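# Place an amber bottle upright under the capping head

## Task

Lift any one amber bottle from the bench and set it standing upright on the light-coloured riser that sits on the capping machine's platform, directly beneath the capping head, while every other bottle stays upright.

## Robot and tools

Robot: two arms, left_arm and right_arm, each with a two-finger gripper. The fingers point along the gripper's +z axis and close along its y axis. end_effector_position is the spot between the pads, roughly 1 cm short of the fingertips. Joint ranges in rad, base to gripper: waist -2.618 to 3.054, shoulder 0 to 3.142, elbow 0 to 3.142 (straight at 2.901), wrist pitch -1.571 to 1.571, wrist yaw -1.571 to 1.571, wrist roll -2.094 to 2.094.

Frames: the scene frame has its origin at table-top height, halfway between the nominal bases, +z up, +x out over the table, left_arm toward +y. Calibrated bases in the scene frame: left_arm at (-0.031, +0.316, +0.014) m, quat_wxyz (1, 0, 0, 0.027); right_arm at (+0.028, -0.373, +0.047) m, quat_wxyz (1, 0, 0, 0.007). Both bases have +z up. Every hand pose, velocity, target and wrist-camera pose is given in that arm's own base frame; fixed cameras and the table use the scene frame. Printed hand poses may be off by a few cm, more at long reach.

Motion numbers (shared by execute_actions and move): a row is one flat list of 14 numbers, each in [-1, 1]: dx, dy, dz, rx, ry, rz, opening for left_arm, then the same seven for right_arm. Both arms always appear. dx..rz are an offset, not a pose: they count from the arm's Hand target as it stood when the action or move began, along that arm's base axes, turning about the Hand target position. 1.0 equals 0.6 m or 180 degrees; rx, ry, rz form one rotation vector. A translation longer than 1.0 is scaled down along its direction. Opening is absolute: +1 fully open (0.094 m), -1 closed. Sending 0 for an arm's six pose numbers re-requests its current Hand target (and ends a push only if that target lies off the obstacle); an arm stalled against something keeps pushing until commanded away. A 0 opening is a real command (half open), so resend an arm's present opening to keep it.

execute_actions(actions, cameras): actions is a list of actions; each action is up to 15 rows, one per 1/30 s step, and a short action repeats its final row to fill 15 steps. All rows of an action count from the same starting Hand target, while each new action or call starts from the updated one, so repeating an offset keeps moving. An empty list just reports state and images. cameras picks images: omitted/null/["all"] gives all, [] none; unknown names invalidate the call.

move(target, speed, blend, opening_speed, blocking, cameras): target is one 14-number row or a list of up to 15 rows; all rows are offsets from the same starting Hand targets, not chained. speed is path top speed in m/s, 0.002 to 2.9 (default 0.25), one value or one per target; rotation limit is twice that in rad/s. blend (m) rounds corners within that distance. opening_speed (per second on the -1..1 scale, at least 0.2) ramps the fingers; use it near its minimum on fragile items. Paths are straight, end together, last at least 0.5 s and are cut at 10 s. They do not avoid obstacles or the other arm. Faster moves lag, stray and hit harder; aiming far past a contact presses harder. Route around an arm's own base rather than close by it. The result adds a move: line: done, off_target, moving, held or fault, plus limits (paced = pose clipped, held = steps withheld). done means within 10 mm and 2 degrees at rest; neither done nor off_target says whether contact happened. blocking=false returns after about 0.5 s while the move continues.

wait(seconds 0 to 10) lets the scene run with last commands held. stop brakes a running move (needs braking room). zoom_image(camera, region [x0, y0, x1, y1] pixels, at most 504x504) enlarges part of a camera's latest image; cameras: cam_head_left, cam_head_right, cam_left_wrist, cam_right_wrist, all 896x504. finished_scene(scene) ends the scene irreversibly; the goal must hold without the robot.

Results: end_effector_position (m) and end_effector_quat_wxyz in base frame; Hand target is the last commanded pose after clipping, often not reached by a cm or so due to friction and weight, which is not evidence of contact; the next action asks for it again, or send the missing offset. Orientation commands are clipped to 40 degrees from the measured orientation each step. Tool commands shows current gripper commands. grip_measured uses the opening scale; empty it reads up to 2.7 mm wide; on a firmly held hard part it reads up to about 3 mm narrower (more on round parts). About 0.05 (0.11 for round/small) below first-touch reading gives full force, about 50 to 64 N per pad. Release by commanding well above grip_measured. grip_effort_nm is motor effort, negative closing, not pad force. Joint torques include gravity, have offsets and noise; joints 1 to 3 wrap at ±28 N m. "within noise" on Joint velocities means at rest. Action results list some intermediate positions.

Cameras: calibration lines give K, distortion and T_world_to_cam (scene frame for head cameras, base frame for wrist cameras); head cameras may be off by about 2 degrees and 9 mm, and wrist images may lag during motion.

Avoid: dropping the bottle or releasing it while moving, slamming, hard pushes, knocking other bottles over, anything leaving the table, arms pressing each other or a gripper closing on the other arm's fingers (can fail the task), long stretched holds or unreachable targets (motor heat: MOTOR HOT at 75 C, fault fold at 90 C), and arm stops. Objects may occasionally be nudged by outside pushes.

Each tool is called as a command line: name --argument value for each argument, lists and objects as JSON in quotes; but a table of rows of numbers goes row by row, as --pt "numbers of a row", without its own name.

## Session

execute_actions --actions '[]'

Scene clock: 0.00 s.
left_arm: end_effector_position=(+0.2497, -0.2121, +0.2574) grip_measured=+1.000 grip_effort_nm=n/a end_effector_quat_wxyz=(+0.566, +0.020, +0.669, -0.481) | right_arm: end_effector_position=(+0.2063, +0.0648, +0.2448) grip_measured=+1.000 grip_effort_nm=n/a end_effector_quat_wxyz=(+0.400, +0.018, +0.851, +0.340)
Joint positions: left_arm=[-0.676 0.831 0.259 0.678 0.057 -0.68 0.094] | right_arm=[-0.418 0.654 0.812 -0.994 -0.922 0.002 0.094]
Joint velocities: within noise
Joint torques (N m): no reading
Motor temperatures (°C): left_arm=[27 34 39 39 27 25 26] | right_arm=[29 36 34 40 27 28 30]
Heat: left arm: 39 °C; right arm: 40 °C.
Hand target: left_arm +0.2493, -0.2119, +0.2629; +0.571, +0.022, +0.664, -0.482 | right_arm +0.2054, +0.0663, +0.2495; +0.407, +0.011, +0.848, +0.341
Tool commands: left_gripper/opening=+1.0 right_gripper/opening=+1.0

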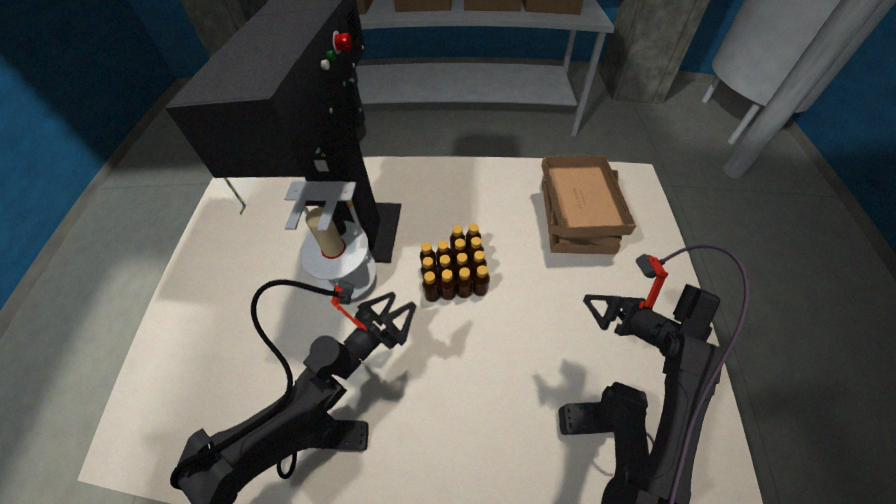

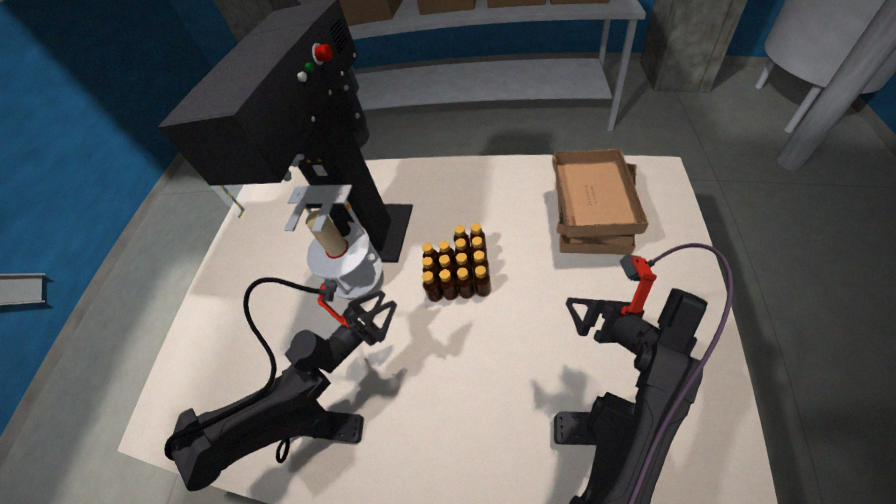

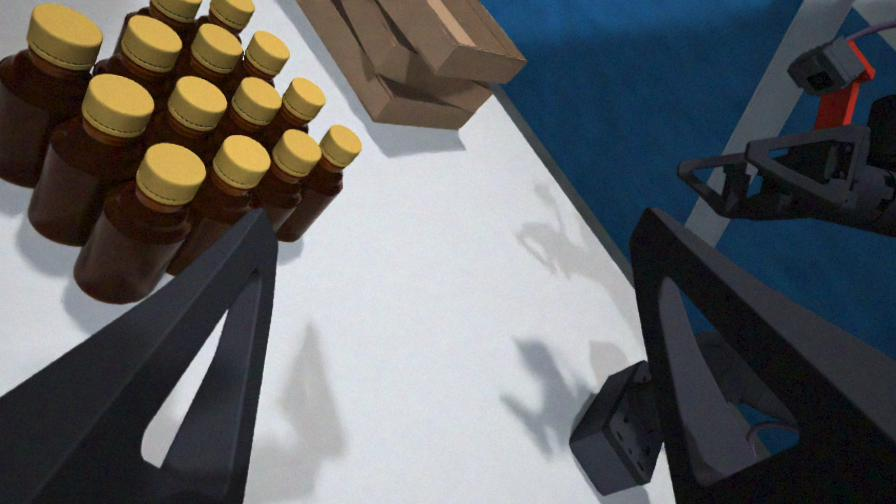

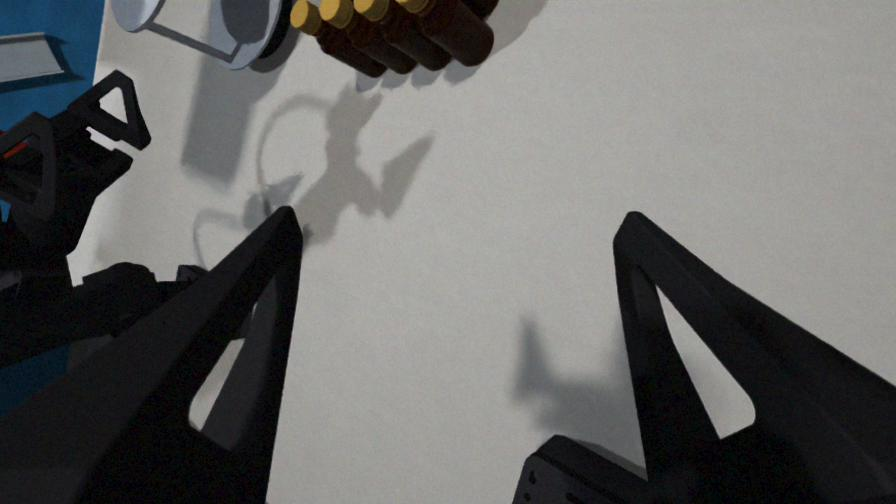

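zoom_image --camera "cam_head_left" --region '[260, 150, 520, 320]'

zoom_image --camera "cam_head_right" --region '[260, 150, 520, 320]'

Scaled by 1.938 from the camera's 896x504 image, which has a finer 1280x720 frame.

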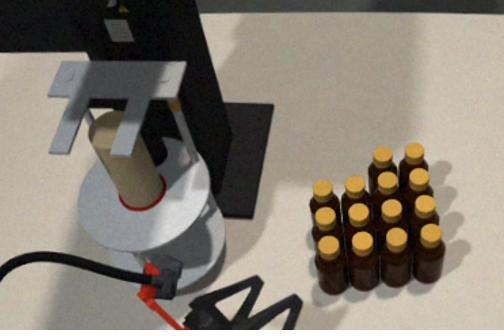

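Scaled by 1.938 from the camera's 896x504 image, which has a finer 1280x720 frame.

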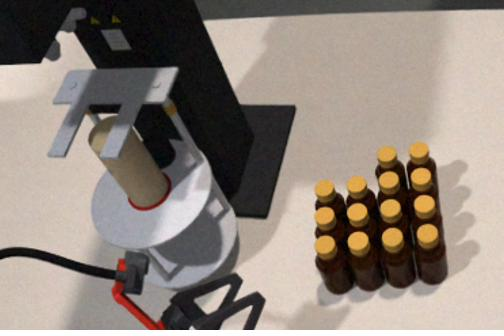

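zoom_image --camera "cam_head_left" --region '[270, 160, 410, 310]'

zoom_image --camera "cam_head_right" --region '[260, 140, 420, 310]'

zoom_image --camera "cam_head_left" --region '[400, 210, 510, 310]'

zoom_image --camera "cam_head_right" --region '[400, 210, 510, 310]'

Scaled by 3.360 from the camera's 896x504 image, which has a finer 1280x720 frame.

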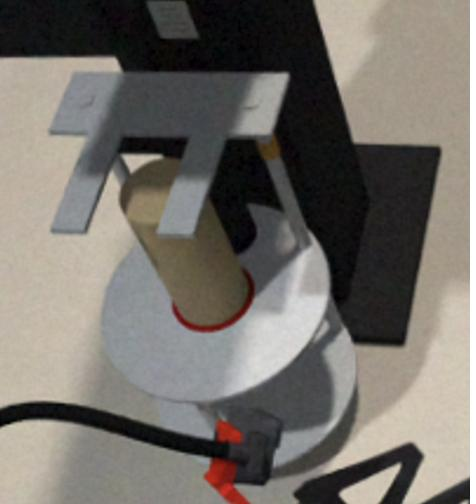

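Scaled by 2.965 from the camera's 896x504 image, which has a finer 1280x720 frame.

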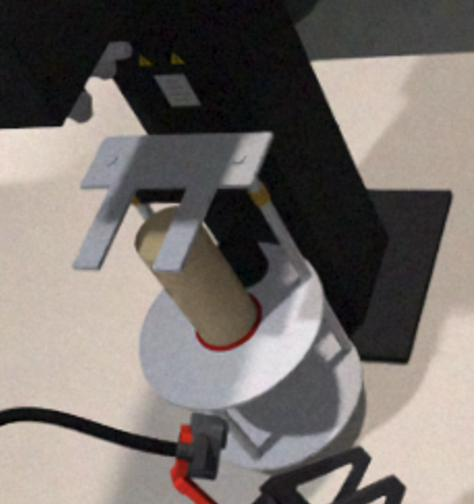

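Scaled by 4.582 from the camera's 896x504 image, which has a finer 1280x720 frame.

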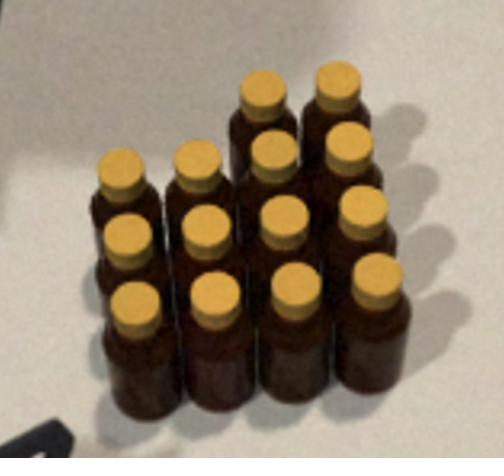

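Scaled by 4.582 from the camera's 896x504 image, which has a finer 1280x720 frame.

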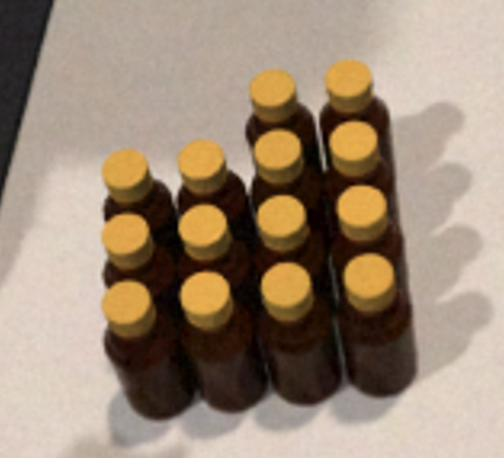

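zoom_image --camera "cam_left_wrist" --region '[0, 0, 380, 310]'

Scaled by 1.326 from the camera's 896x504 image, which has a finer 1280x720 frame.

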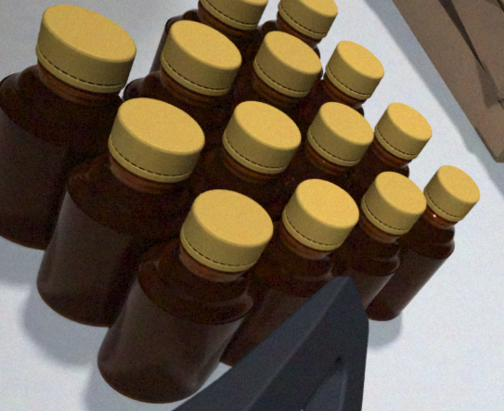

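move --target '[0.1345, 0.3532, 0.0618, 0.15, -0.1957, 0.2896, 1.0, 0, 0, 0, 0, 0, 0, 1.0]' --speed 0.35

Scene clock: 152.93 s.
left_arm: end_effector_position=(+0.3403, -0.0021, +0.2680) grip_measured=+1.000 grip_effort_nm=-0.037 end_effector_quat_wxyz=(+0.821, -0.005, +0.571, -0.008) | right_arm: end_effector_position=(+0.2063, +0.0648, +0.2448) grip_measured=+1.000 grip_effort_nm=-0.012 end_effector_quat_wxyz=(+0.400, +0.018, +0.851, +0.340)
Joint positions: left_arm=[-0.017 1.259 0.177 1.437 -0.015 -0.014 0.094] | right_arm=[-0.418 0.654 0.812 -0.994 -0.922 0.002 0.094]
Joint velocities: within noise
Joint torques (N m): left_arm=[0.69 -2.88 7.15 3.48 0.06 0.22] | right_arm=[0.13 0.51 6.61 1.37 -0.48 -0.05]
Motor temperatures (°C): left_arm=[27 31 42 45 26 25 25] | right_arm=[28 33 34 38 26 26 28]
Heat: left arm: 45 °C; right arm: 38 °C.
Hand target: left_arm +0.3300, -0.0001, +0.3000; +0.866, +0.000, +0.500, +0.000 | right_arm +0.2054, +0.0663, +0.2495; +0.407, +0.011, +0.848, +0.341
Off the commanded pose: left_arm 0.034 m, 10 deg | right_arm 0.005 m, 1 deg.
joint sent to its limit (left arm) — joint 4 (wrist pitch), upper limit. The joint targets still meet the commanded pose.
move: off_target (left_arm)
camera_calibration:
cam_left_wrist: T_world_to_cam=[[-0.0364274, -0.998931, 0.0284624, 0.00719498], [-0.536808, -0.00446376, -0.843693, 0.405785], [0.842918, -0.0460123, -0.536072, -0.0258417], [0, 0, 0, 1]] pos_world=[0.239873, 0.00780958, 0.3283]

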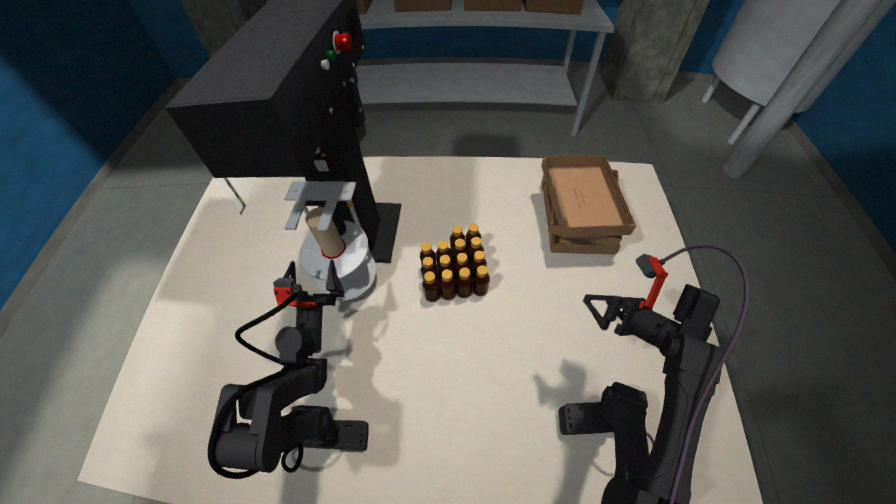

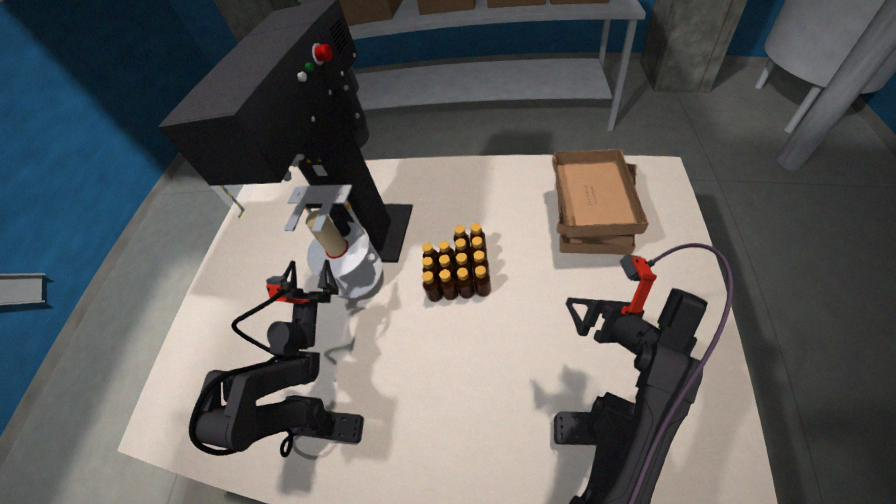

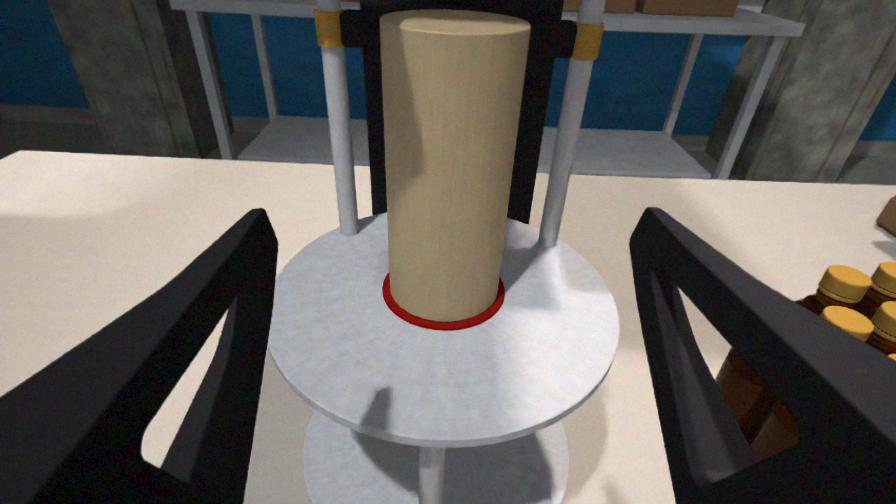

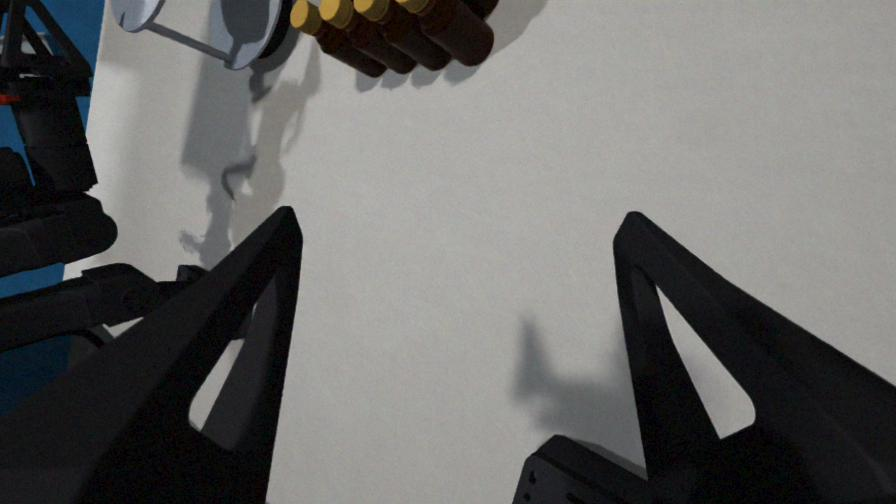

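move --target '[-0.05, 0.0, 0.1667, 0, 0.0556, 0, 1.0, 0, 0, 0, 0, 0, 0, 1.0]' --speed 0.3 --cameras '["cam_left_wrist", "cam_head_left", "cam_head_right"]'

Scene clock: 171.43 s.
left_arm: end_effector_position=(+0.3045, -0.0018, +0.3827) grip_measured=+1.000 grip_effort_nm=-0.037 end_effector_quat_wxyz=(+0.808, -0.002, +0.589, -0.005) | right_arm: end_effector_position=(+0.2063, +0.0648, +0.2448) grip_measured=+1.000 grip_effort_nm=-0.012 end_effector_quat_wxyz=(+0.400, +0.018, +0.851, +0.340)
Joint positions: left_arm=[-0.017 0.689 0.529 0.472 -0.013 -0.004 0.094] | right_arm=[-0.418 0.654 0.812 -0.994 -0.922 0.002 0.094]
Joint velocities: within noise
Joint torques (N m): left_arm=[0.7 -0.83 11.18 2.04 0.03 0.08] | right_arm=[0.03 0.53 6.65 1.37 -0.5 -0.07]
Motor temperatures (°C): left_arm=[27 31 43 53 26 25 25] | right_arm=[27 33 33 38 26 26 28]
Heat: left arm: 53 °C; right arm: 38 °C.
Hand target: left_arm +0.3000, -0.0001, +0.4001; +0.819, +0.000, +0.574, +0.000 | right_arm +0.2054, +0.0663, +0.2495; +0.407, +0.011, +0.848, +0.341
Off the commanded pose: left_arm 0.018 m, 2 deg | right_arm 0.005 m, 1 deg.
move: off_target (left_arm)
camera_calibration:
cam_left_wrist: T_world_to_cam=[[-0.0336883, -0.999236, 0.0197885, 0.00542527], [-0.572996, 0.00308788, -0.819553, 0.485138], [0.818866, -0.0389481, -0.572662, 0.0871083], [0, 0, 0, 1]] pos_world=[0.206835, 0.00731579, 0.447373]
Images, in order (width x height): cam_head_left 896x504, cam_head_right 896x504, cam_left_wrist 896x504.

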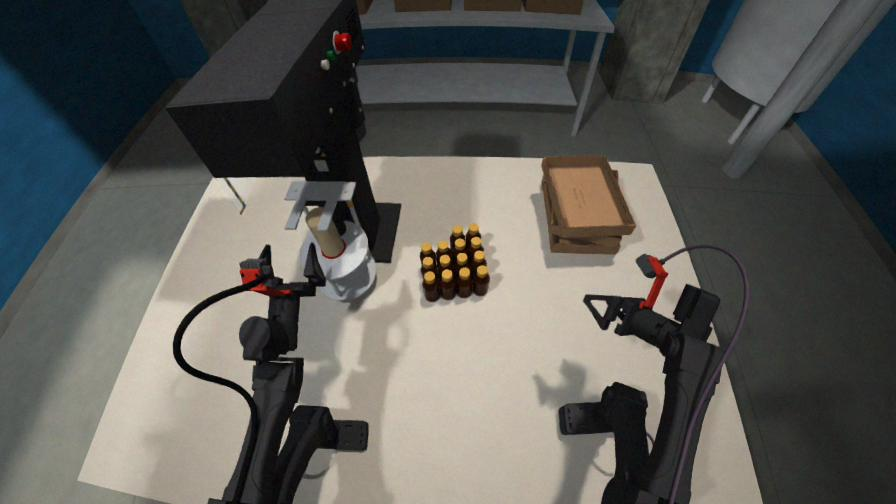

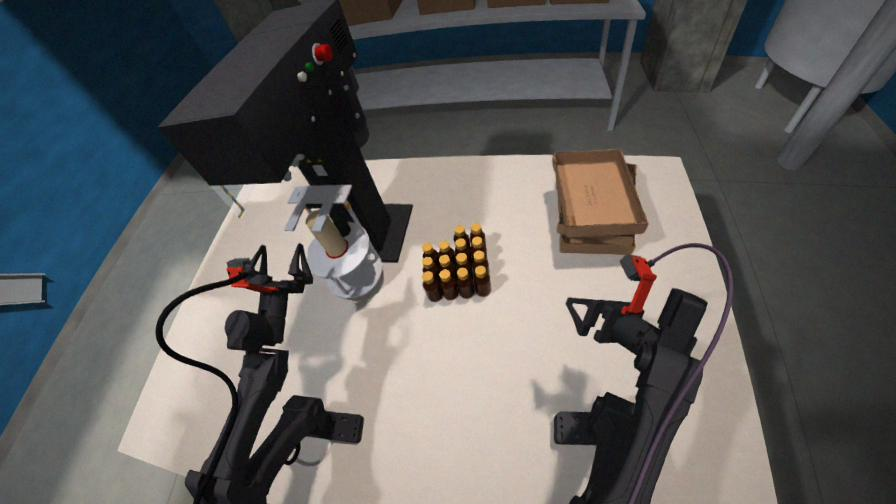

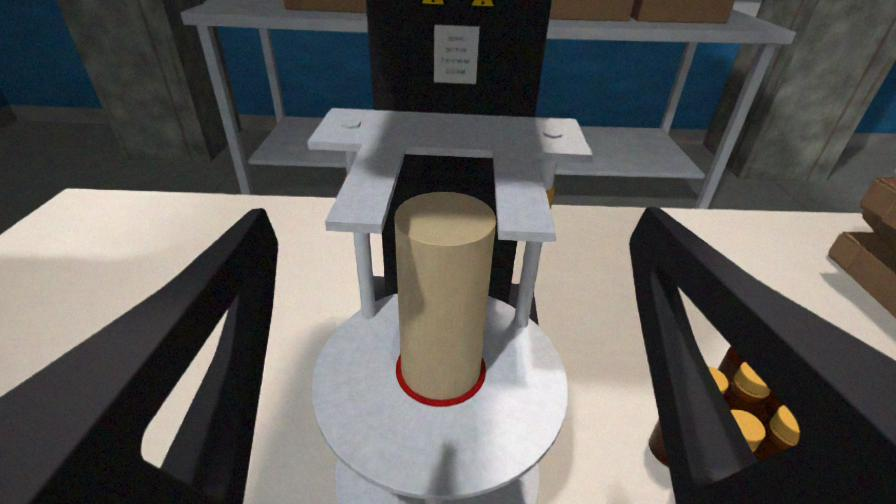

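zoom_image --camera "cam_left_wrist" --region '[300, 80, 600, 420]'

Scaled by 1.482 from the camera's 896x504 image, which has a finer 1280x720 frame.

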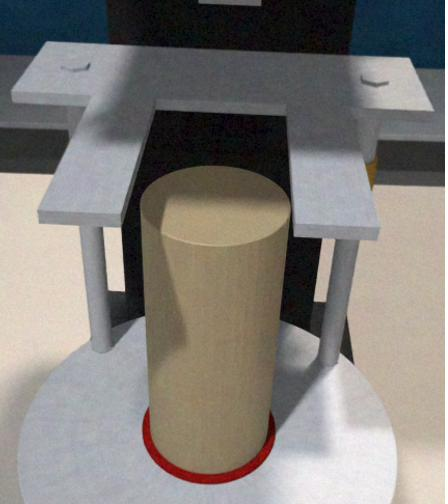

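move --target '[-0.05, 0.0, -0.0167, 0, -0.1944, 0, 1.0, 0, 0, 0, 0, 0, 0, 1.0]' --speed 0.35 --cameras '["cam_left_wrist"]'

Scene clock: 239.00 s.
left_arm: end_effector_position=(+0.2923, -0.0017, +0.3684) grip_measured=+1.000 grip_effort_nm=-0.032 end_effector_quat_wxyz=(+0.900, -0.002, +0.437, -0.005) | right_arm: end_effector_position=(+0.2063, +0.0648, +0.2448) grip_measured=+1.000 grip_effort_nm=-0.007 end_effector_quat_wxyz=(+0.400, +0.018, +0.851, +0.340)
Joint positions: left_arm=[-0.017 1.008 0.239 1.436 -0.013 -0.001 0.094] | right_arm=[-0.418 0.654 0.812 -0.994 -0.922 0.002 0.094]
Joint velocities: within noise
Joint torques (N m): left_arm=[0.69 -2.33 6.37 3.09 0.05 0.08] | right_arm=[0.03 0.54 6.6 1.32 -0.47 -0.06]
Motor temperatures (°C): left_arm=[27 30 46 47 26 24 24] | right_arm=[27 32 33 37 26 25 27]
Heat: left arm: 47 °C; right arm: 37 °C.
Hand target: left_arm +0.2700, -0.0001, +0.3900; +0.954, +0.000, +0.301, +0.000 | right_arm +0.2054, +0.0663, +0.2495; +0.407, +0.011, +0.848, +0.341
Off the commanded pose: left_arm 0.031 m, 17 deg | right_arm 0.005 m, 1 deg.
joint sent to its limit (left arm) — joint 4 (wrist pitch), upper limit. The joint targets are off in orientation, not in position.
move: off_target (left_arm)
camera_calibration:
cam_left_wrist: T_world_to_cam=[[-0.0379553, -0.999229, 0.0100811, 0.0101878], [-0.251523, -0.0002105, -0.967851, 0.427108], [0.967107, -0.0392707, -0.251321, -0.0728015], [0, 0, 0, 1]] pos_world=[0.178221, 0.00741085, 0.394977]
Images, in order (width x height): cam_left_wrist 896x504.

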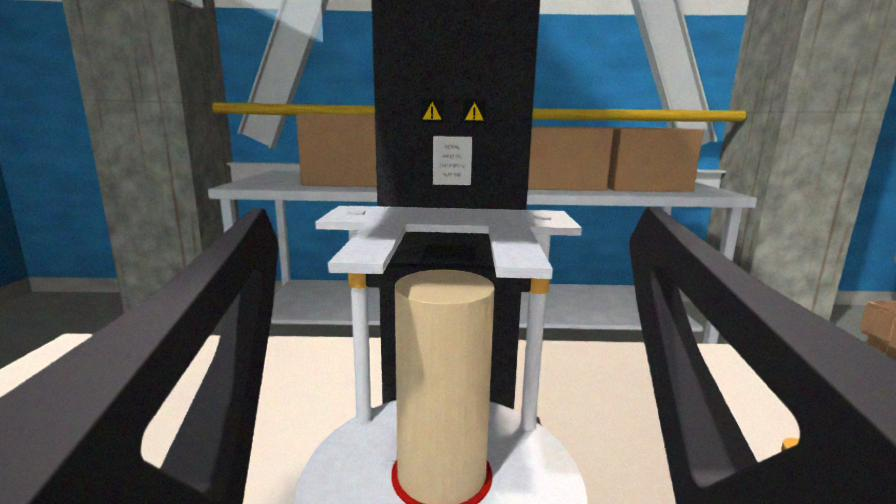

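zoom_image --camera "cam_left_wrist" --region '[300, 190, 600, 504]'

Scaled by 1.605 from the camera's 896x504 image, which has a finer 1280x720 frame.

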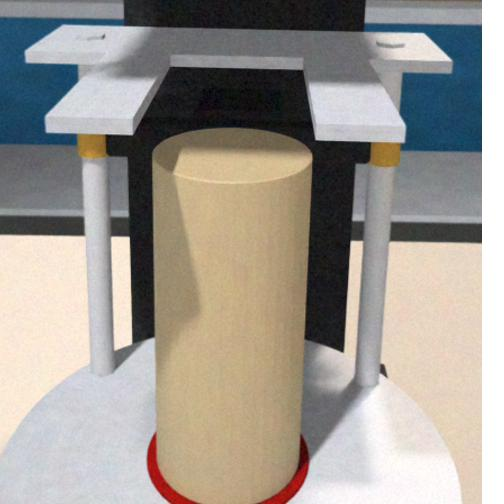

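move --target '[0.0462, -0.3022, -0.3167, 0.1245, 0.3459, -0.1956, 1.0, 0.2177, 0.3628, 0.1942, 0.2339, -0.3996, 0.1582, 1.0]' --speed 0.4

Scene clock: 376.10 s.
left_arm: end_effector_position=(+0.2956, -0.1756, +0.1850) grip_measured=+1.000 grip_effort_nm=-0.037 end_effector_quat_wxyz=(+0.593, +0.251, +0.734, -0.214) | right_arm: end_effector_position=(+0.3411, +0.2849, +0.3490) grip_measured=+1.000 grip_effort_nm=-0.022 end_effector_quat_wxyz=(+0.642, -0.248, +0.460, +0.560)
Joint positions: left_arm=[-0.401 0.98 0.326 0.44 0.268 0.041 0.094] | right_arm=[0.442 1.713 0.825 1.504 -0.67 0.637 0.094]
Joint velocities: within noise
Joint torques (N m): left_arm=[-0.73 -2.32 10.86 2.19 0.15 0.11] | right_arm=[0.34 -7.01 8.12 2.05 0.11 -0.19]
Motor temperatures (°C): left_arm=[26 28 43 61 25 24 24] | right_arm=[26 31 33 36 26 25 27]
Heat: left arm: 61 °C; right arm: 36 °C.
Hand target: left_arm +0.2977, -0.1814, +0.1999; +0.604, +0.260, +0.721, -0.218 | right_arm +0.3359, +0.2841, +0.3659; +0.693, -0.241, +0.268, +0.624
Off the commanded pose: left_arm 0.016 m, 2 deg | right_arm 0.018 m, 24 deg.
joint sent to its limit (right arm) — joint 4 (wrist pitch), upper limit. The joint targets are off in orientation, not in position.
move: off_target (left_arm, right_arm)
camera_calibration:
cam_left_wrist: T_world_to_cam=[[-0.636235, -0.770465, 0.0398648, 0.0498811], [-0.707262, 0.561841, -0.429086, 0.384085], [0.308198, -0.301194, -0.902384, 0.140333], [0, 0, 0, 1]] pos_world=[0.260135, -0.135096, 0.289452]
cam_right_wrist: T_world_to_cam=[[0.942551, -0.28514, -0.17405, -0.177781], [-0.276086, -0.371552, -0.886412, 0.508955], [0.188082, 0.883541, -0.42893, -0.0455187], [0, 0, 0, 1]] pos_world=[0.316644, 0.178629, 0.400676]

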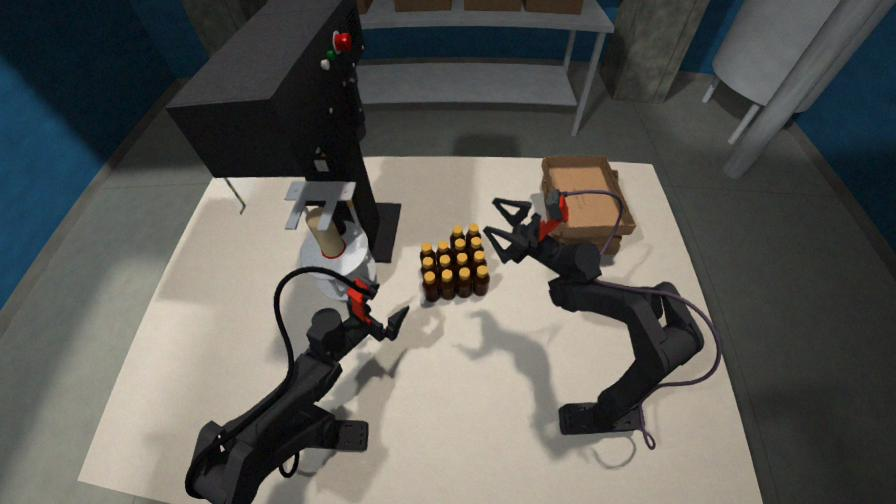

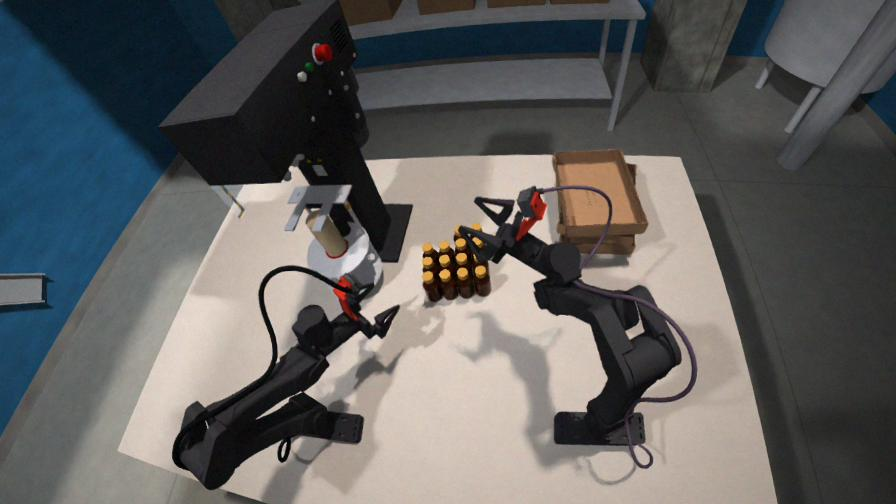

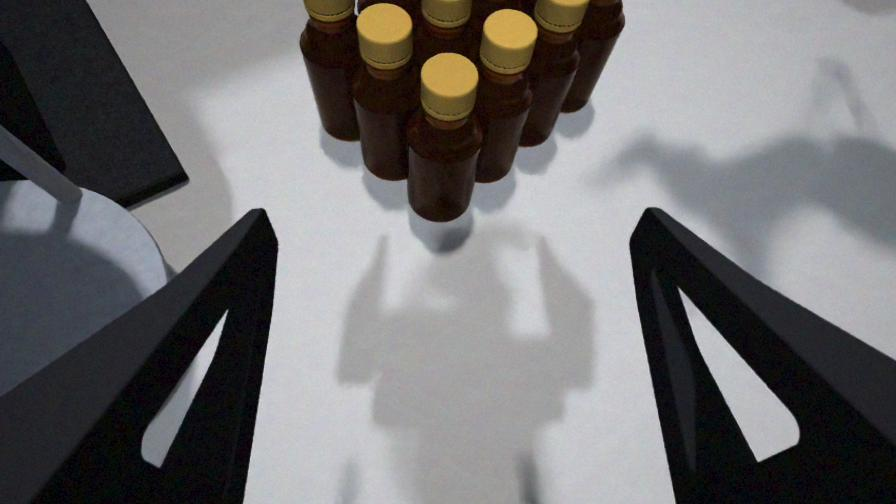

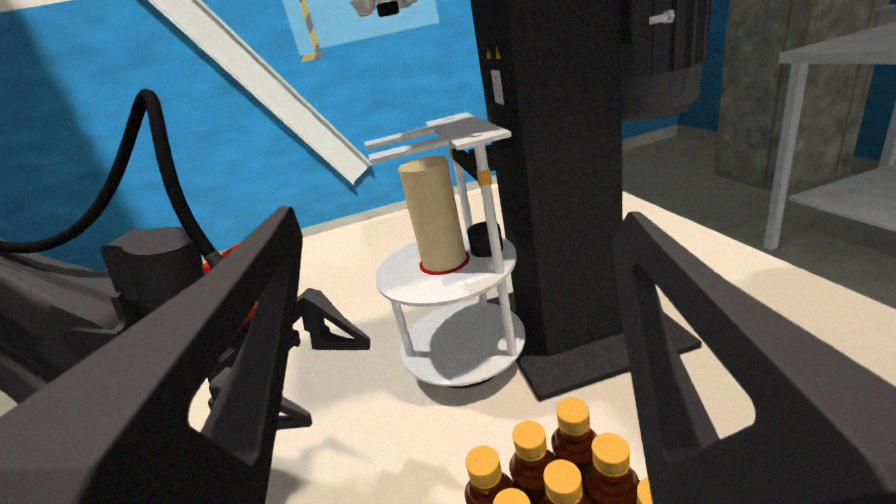

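zoom_image --camera "cam_left_wrist" --region '[280, 0, 640, 260]'

zoom_image --camera "cam_right_wrist" --region '[350, 80, 560, 400]'

Scaled by 1.400 from the camera's 896x504 image, which has a finer 1280x720 frame.

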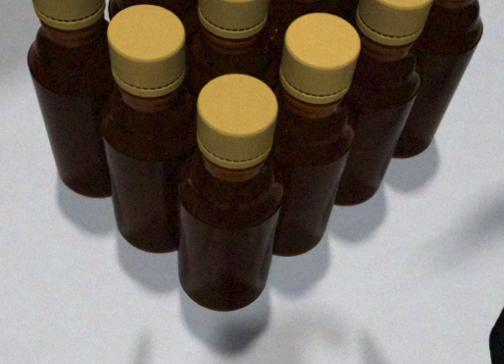

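Scaled by 1.575 from the camera's 896x504 image, which has a finer 1280x720 frame.

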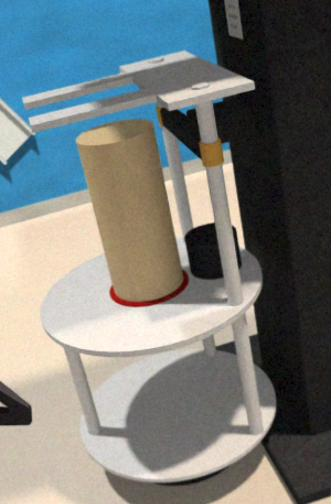

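move --target '[0.025, -0.0215, -0.2482, 0, 0, 0, 0.30, 0, 0, 0, 0, 0, 0, 1.0]' --speed 0.25 --cameras '["cam_left_wrist", "cam_right_wrist"]'

Scene clock: 426.77 s.
left_arm: end_effector_position=(+0.3042, -0.1889, +0.0255) grip_measured=+0.303 grip_effort_nm=-0.164 end_effector_quat_wxyz=(+0.537, +0.268, +0.772, -0.211) | right_arm: end_effector_position=(+0.3409, +0.2851, +0.3490) grip_measured=+1.000 grip_effort_nm=-0.022 end_effector_quat_wxyz=(+0.642, -0.249, +0.460, +0.560)
Joint positions: left_arm=[-0.428 1.971 0.18 1.438 0.263 0.055 0.061] | right_arm=[0.442 1.713 0.825 1.504 -0.672 0.636 0.094]
Joint velocities: within noise
Joint torques (N m): left_arm=[-0.66 -5.68 2.74 3.63 -0.04 0.04] | right_arm=[0.25 -6.95 8.1 2.04 0.12 -0.12]
Motor temperatures (°C): left_arm=[26 28 43 54 25 24 24] | right_arm=[26 33 37 38 26 24 27]
Heat: left arm: 54 °C; right arm: 38 °C.
Hand target: left_arm +0.3127, -0.1943, +0.0510; +0.604, +0.260, +0.721, -0.218 | right_arm +0.3360, +0.2841, +0.3660; +0.693, -0.241, +0.268, +0.624
Off the commanded pose: left_arm 0.027 m, 10 deg | right_arm 0.018 m, 24 deg.
joint sent to its limit (left arm) — joint 4 (wrist pitch), upper limit. The joint targets are off in orientation, not in position.
joint sent to its limit (right arm) — joint 4 (wrist pitch), upper limit. The joint targets are off in orientation, not in position.
move: off_target (left_arm, right_arm)
camera_calibration:
cam_left_wrist: T_world_to_cam=[[-0.650296, -0.756868, 0.065315, 0.057737], [-0.735527, 0.60578, -0.303365, 0.342973], [0.190041, -0.245318, -0.950633, 0.0374515], [0, 0, 0, 1]] pos_world=[0.282695, -0.154879, 0.135878]
cam_right_wrist: T_world_to_cam=[[0.943155, -0.284392, -0.171988, -0.178667], [-0.274083, -0.372862, -0.886483, 0.508697], [0.187981, 0.88323, -0.429614, -0.0452535], [0, 0, 0, 1]] pos_world=[0.316443, 0.178832, 0.400781]
Images, in order (width x height): cam_left_wrist 896x504, cam_right_wrist 896x504.

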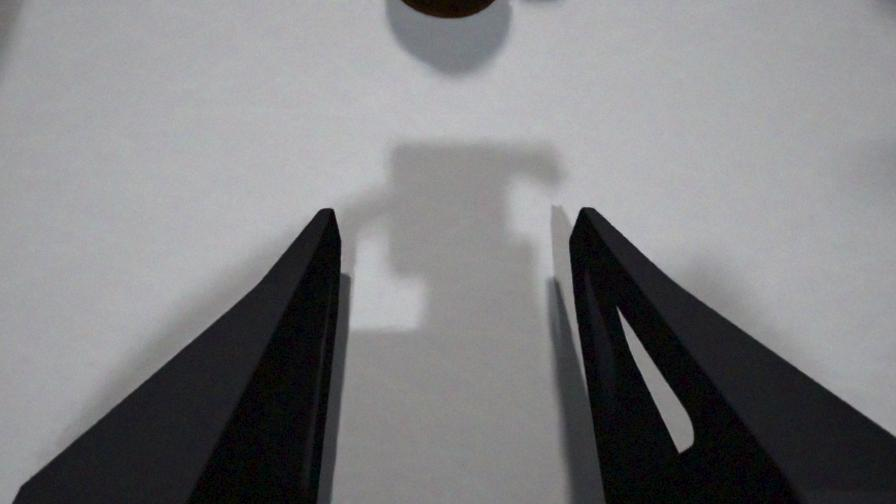

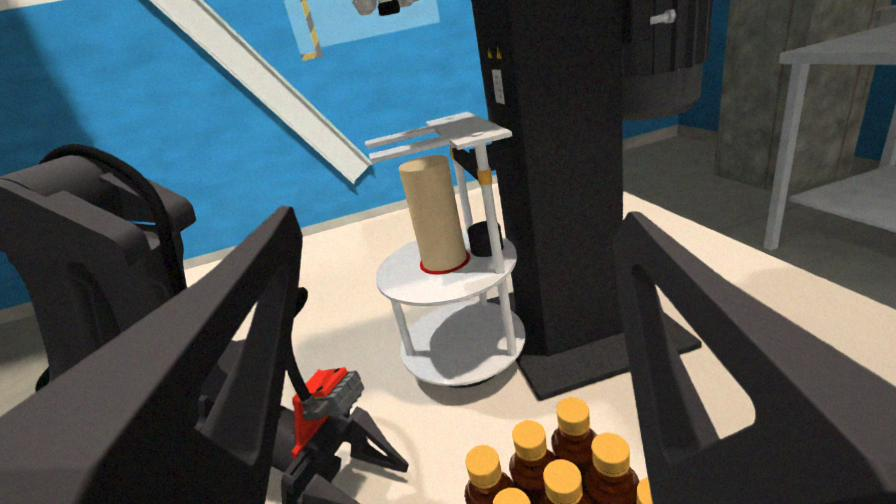

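move --target '[0.0858, -0.082, 0.0017, 0, 0, 0, 0.30, 0, 0, 0, 0, 0, 0, 1.0]' --speed 0.2 --cameras '["cam_left_wrist", "cam_right_wrist"]'

Scene clock: 463.60 s.
left_arm: end_effector_position=(+0.3606, -0.2407, +0.0448) grip_measured=+0.303 grip_effort_nm=-0.168 end_effector_quat_wxyz=(+0.588, +0.263, +0.733, -0.218) | right_arm: end_effector_position=(+0.3408, +0.2851, +0.3490) grip_measured=+1.000 grip_effort_nm=-0.017 end_effector_quat_wxyz=(+0.642, -0.250, +0.460, +0.560)
Joint positions: left_arm=[-0.519 2.095 0.445 1.431 0.177 0.028 0.061] | right_arm=[0.442 1.713 0.825 1.504 -0.672 0.636 0.094]
Joint velocities: within noise
Joint torques (N m): left_arm=[-0.49 -7.47 4.26 2.76 -0.12 0.02] | right_arm=[0.17 -7.04 8.05 2.07 0.13 -0.1]
Motor temperatures (°C): left_arm=[26 30 38 66 25 24 24] | right_arm=[26 33 37 39 26 24 27]
Heat: left arm: 66 °C; right arm: 39 °C.
Hand target: left_arm +0.3642, -0.2434, +0.0520; +0.604, +0.259, +0.721, -0.218 | right_arm +0.3360, +0.2841, +0.3660; +0.693, -0.241, +0.268, +0.624
Off the commanded pose: left_arm 0.009 m, 2 deg | right_arm 0.018 m, 24 deg.
joint sent to its limit (right arm) — joint 4 (wrist pitch), upper limit. The joint targets are off in orientation, not in position.
move: off_target (right_arm)
camera_calibration:
cam_left_wrist: T_world_to_cam=[[-0.655535, -0.754323, 0.0356538, 0.0577381], [-0.694473, 0.583633, -0.420808, 0.406774], [0.296617, -0.300615, -0.906449, -0.021342], [0, 0, 0, 1]] pos_world=[0.326674, -0.20027, 0.14977]
cam_right_wrist: T_world_to_cam=[[0.943265, -0.284299, -0.171539, -0.178775], [-0.273694, -0.373215, -0.886455, 0.508636], [0.187997, 0.883111, -0.429851, -0.0452122], [0, 0, 0, 1]] pos_world=[0.316342, 0.178932, 0.400782]
Images, in order (width x height): cam_left_wrist 896x504, cam_right_wrist 896x504.

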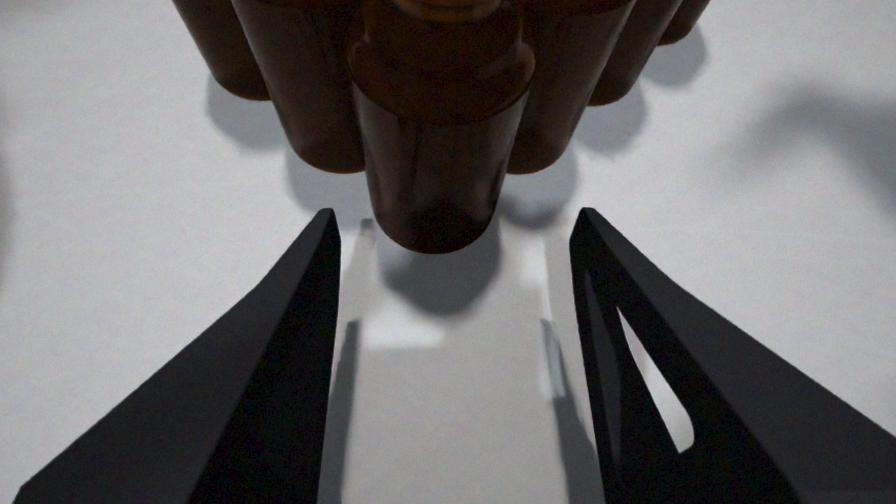

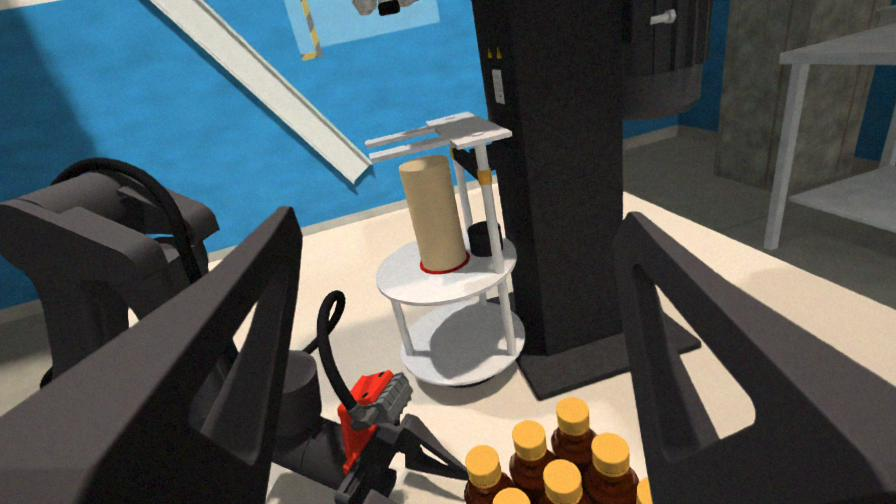

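move --target '[0.0573, -0.0393, -0.0083, 0, 0, 0, 0.30, 0, 0, 0, 0, 0, 0, 1.0]' --speed 0.1 --cameras '["cam_left_wrist", "cam_right_wrist"]'

Scene clock: 481.30 s.
left_arm: end_effector_position=(+0.3964, -0.2637, +0.0479) grip_measured=+0.303 grip_effort_nm=-0.164 end_effector_quat_wxyz=(+0.601, +0.260, +0.723, -0.220) | right_arm: end_effector_position=(+0.3408, +0.2851, +0.3490) grip_measured=+1.000 grip_effort_nm=-0.017 end_effector_quat_wxyz=(+0.642, -0.250, +0.460, +0.560)
Joint positions: left_arm=[-0.527 2.167 0.617 1.365 0.166 0.026 0.061] | right_arm=[0.442 1.713 0.825 1.504 -0.672 0.635 0.094]
Joint velocities: within noise
Joint torques (N m): left_arm=[-0.69 -8.66 5.19 2.35 -0.12 0.01] | right_arm=[0.24 -7.04 8.1 2.05 0.12 -0.08]
Motor temperatures (°C): left_arm=[26 31 38 64 25 24 24] | right_arm=[26 33 37 39 26 24 27]
Heat: left arm: 64 °C; right arm: 39 °C.
Hand target: left_arm +0.3986, -0.2671, +0.0471; +0.605, +0.260, +0.721, -0.218 | right_arm +0.3360, +0.2841, +0.3660; +0.693, -0.241, +0.268, +0.624
Off the commanded pose: left_arm 0.004 m, 1 deg | right_arm 0.018 m, 24 deg.
joint sent to its limit (right arm) — joint 4 (wrist pitch), upper limit. The joint targets are off in orientation, not in position.
move: off_target (right_arm)
camera_calibration:
cam_left_wrist: T_world_to_cam=[[-0.654713, -0.755337, 0.0285913, 0.0634578], [-0.68311, 0.575067, -0.450176, 0.44097], [0.323593, -0.314267, -0.892482, -0.0509637], [0, 0, 0, 1]] pos_world=[0.359269, -0.221671, 0.151216]
cam_right_wrist: T_world_to_cam=[[0.943268, -0.284483, -0.171217, -0.178871], [-0.27349, -0.373281, -0.88649, 0.508598], [0.188279, 0.883023, -0.429908, -0.0452626], [0, 0, 0, 1]] pos_world=[0.316342, 0.178932, 0.400782]
Images, in order (width x height): cam_left_wrist 896x504, cam_right_wrist 896x504.

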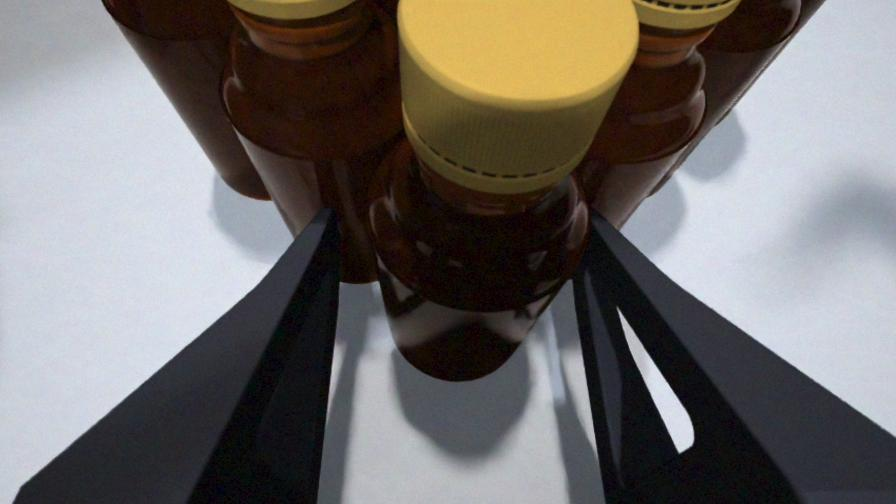

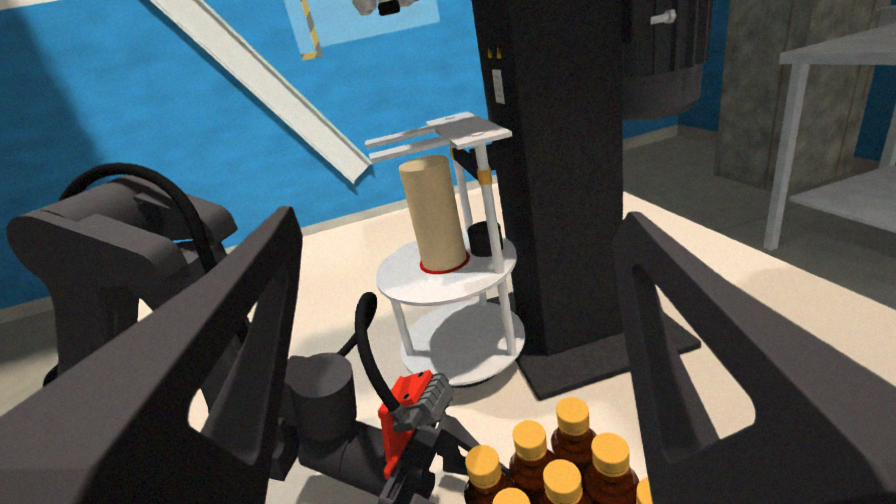

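zoom_image --camera "cam_left_wrist" --region '[280, 0, 660, 400]'

zoom_image --camera "cam_right_wrist" --region '[280, 280, 680, 504]'

Scaled by 1.260 from the camera's 896x504 image, which has a finer 1280x720 frame.

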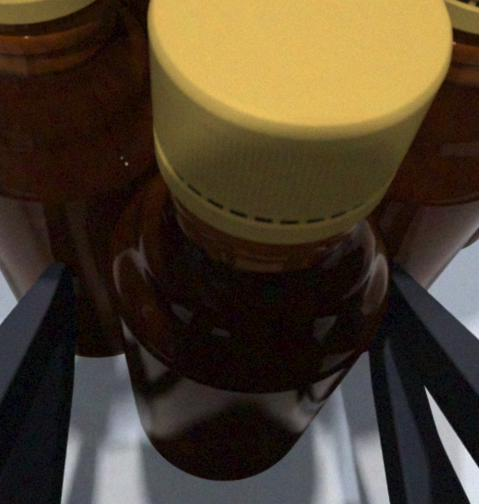

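Scaled by 1.260 from the camera's 896x504 image, which has a finer 1280x720 frame.

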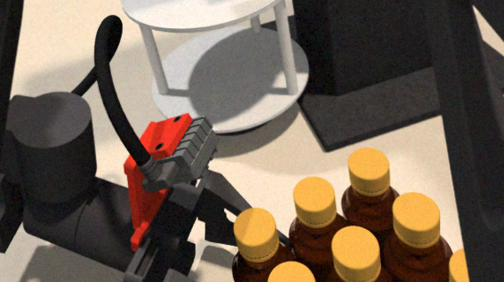

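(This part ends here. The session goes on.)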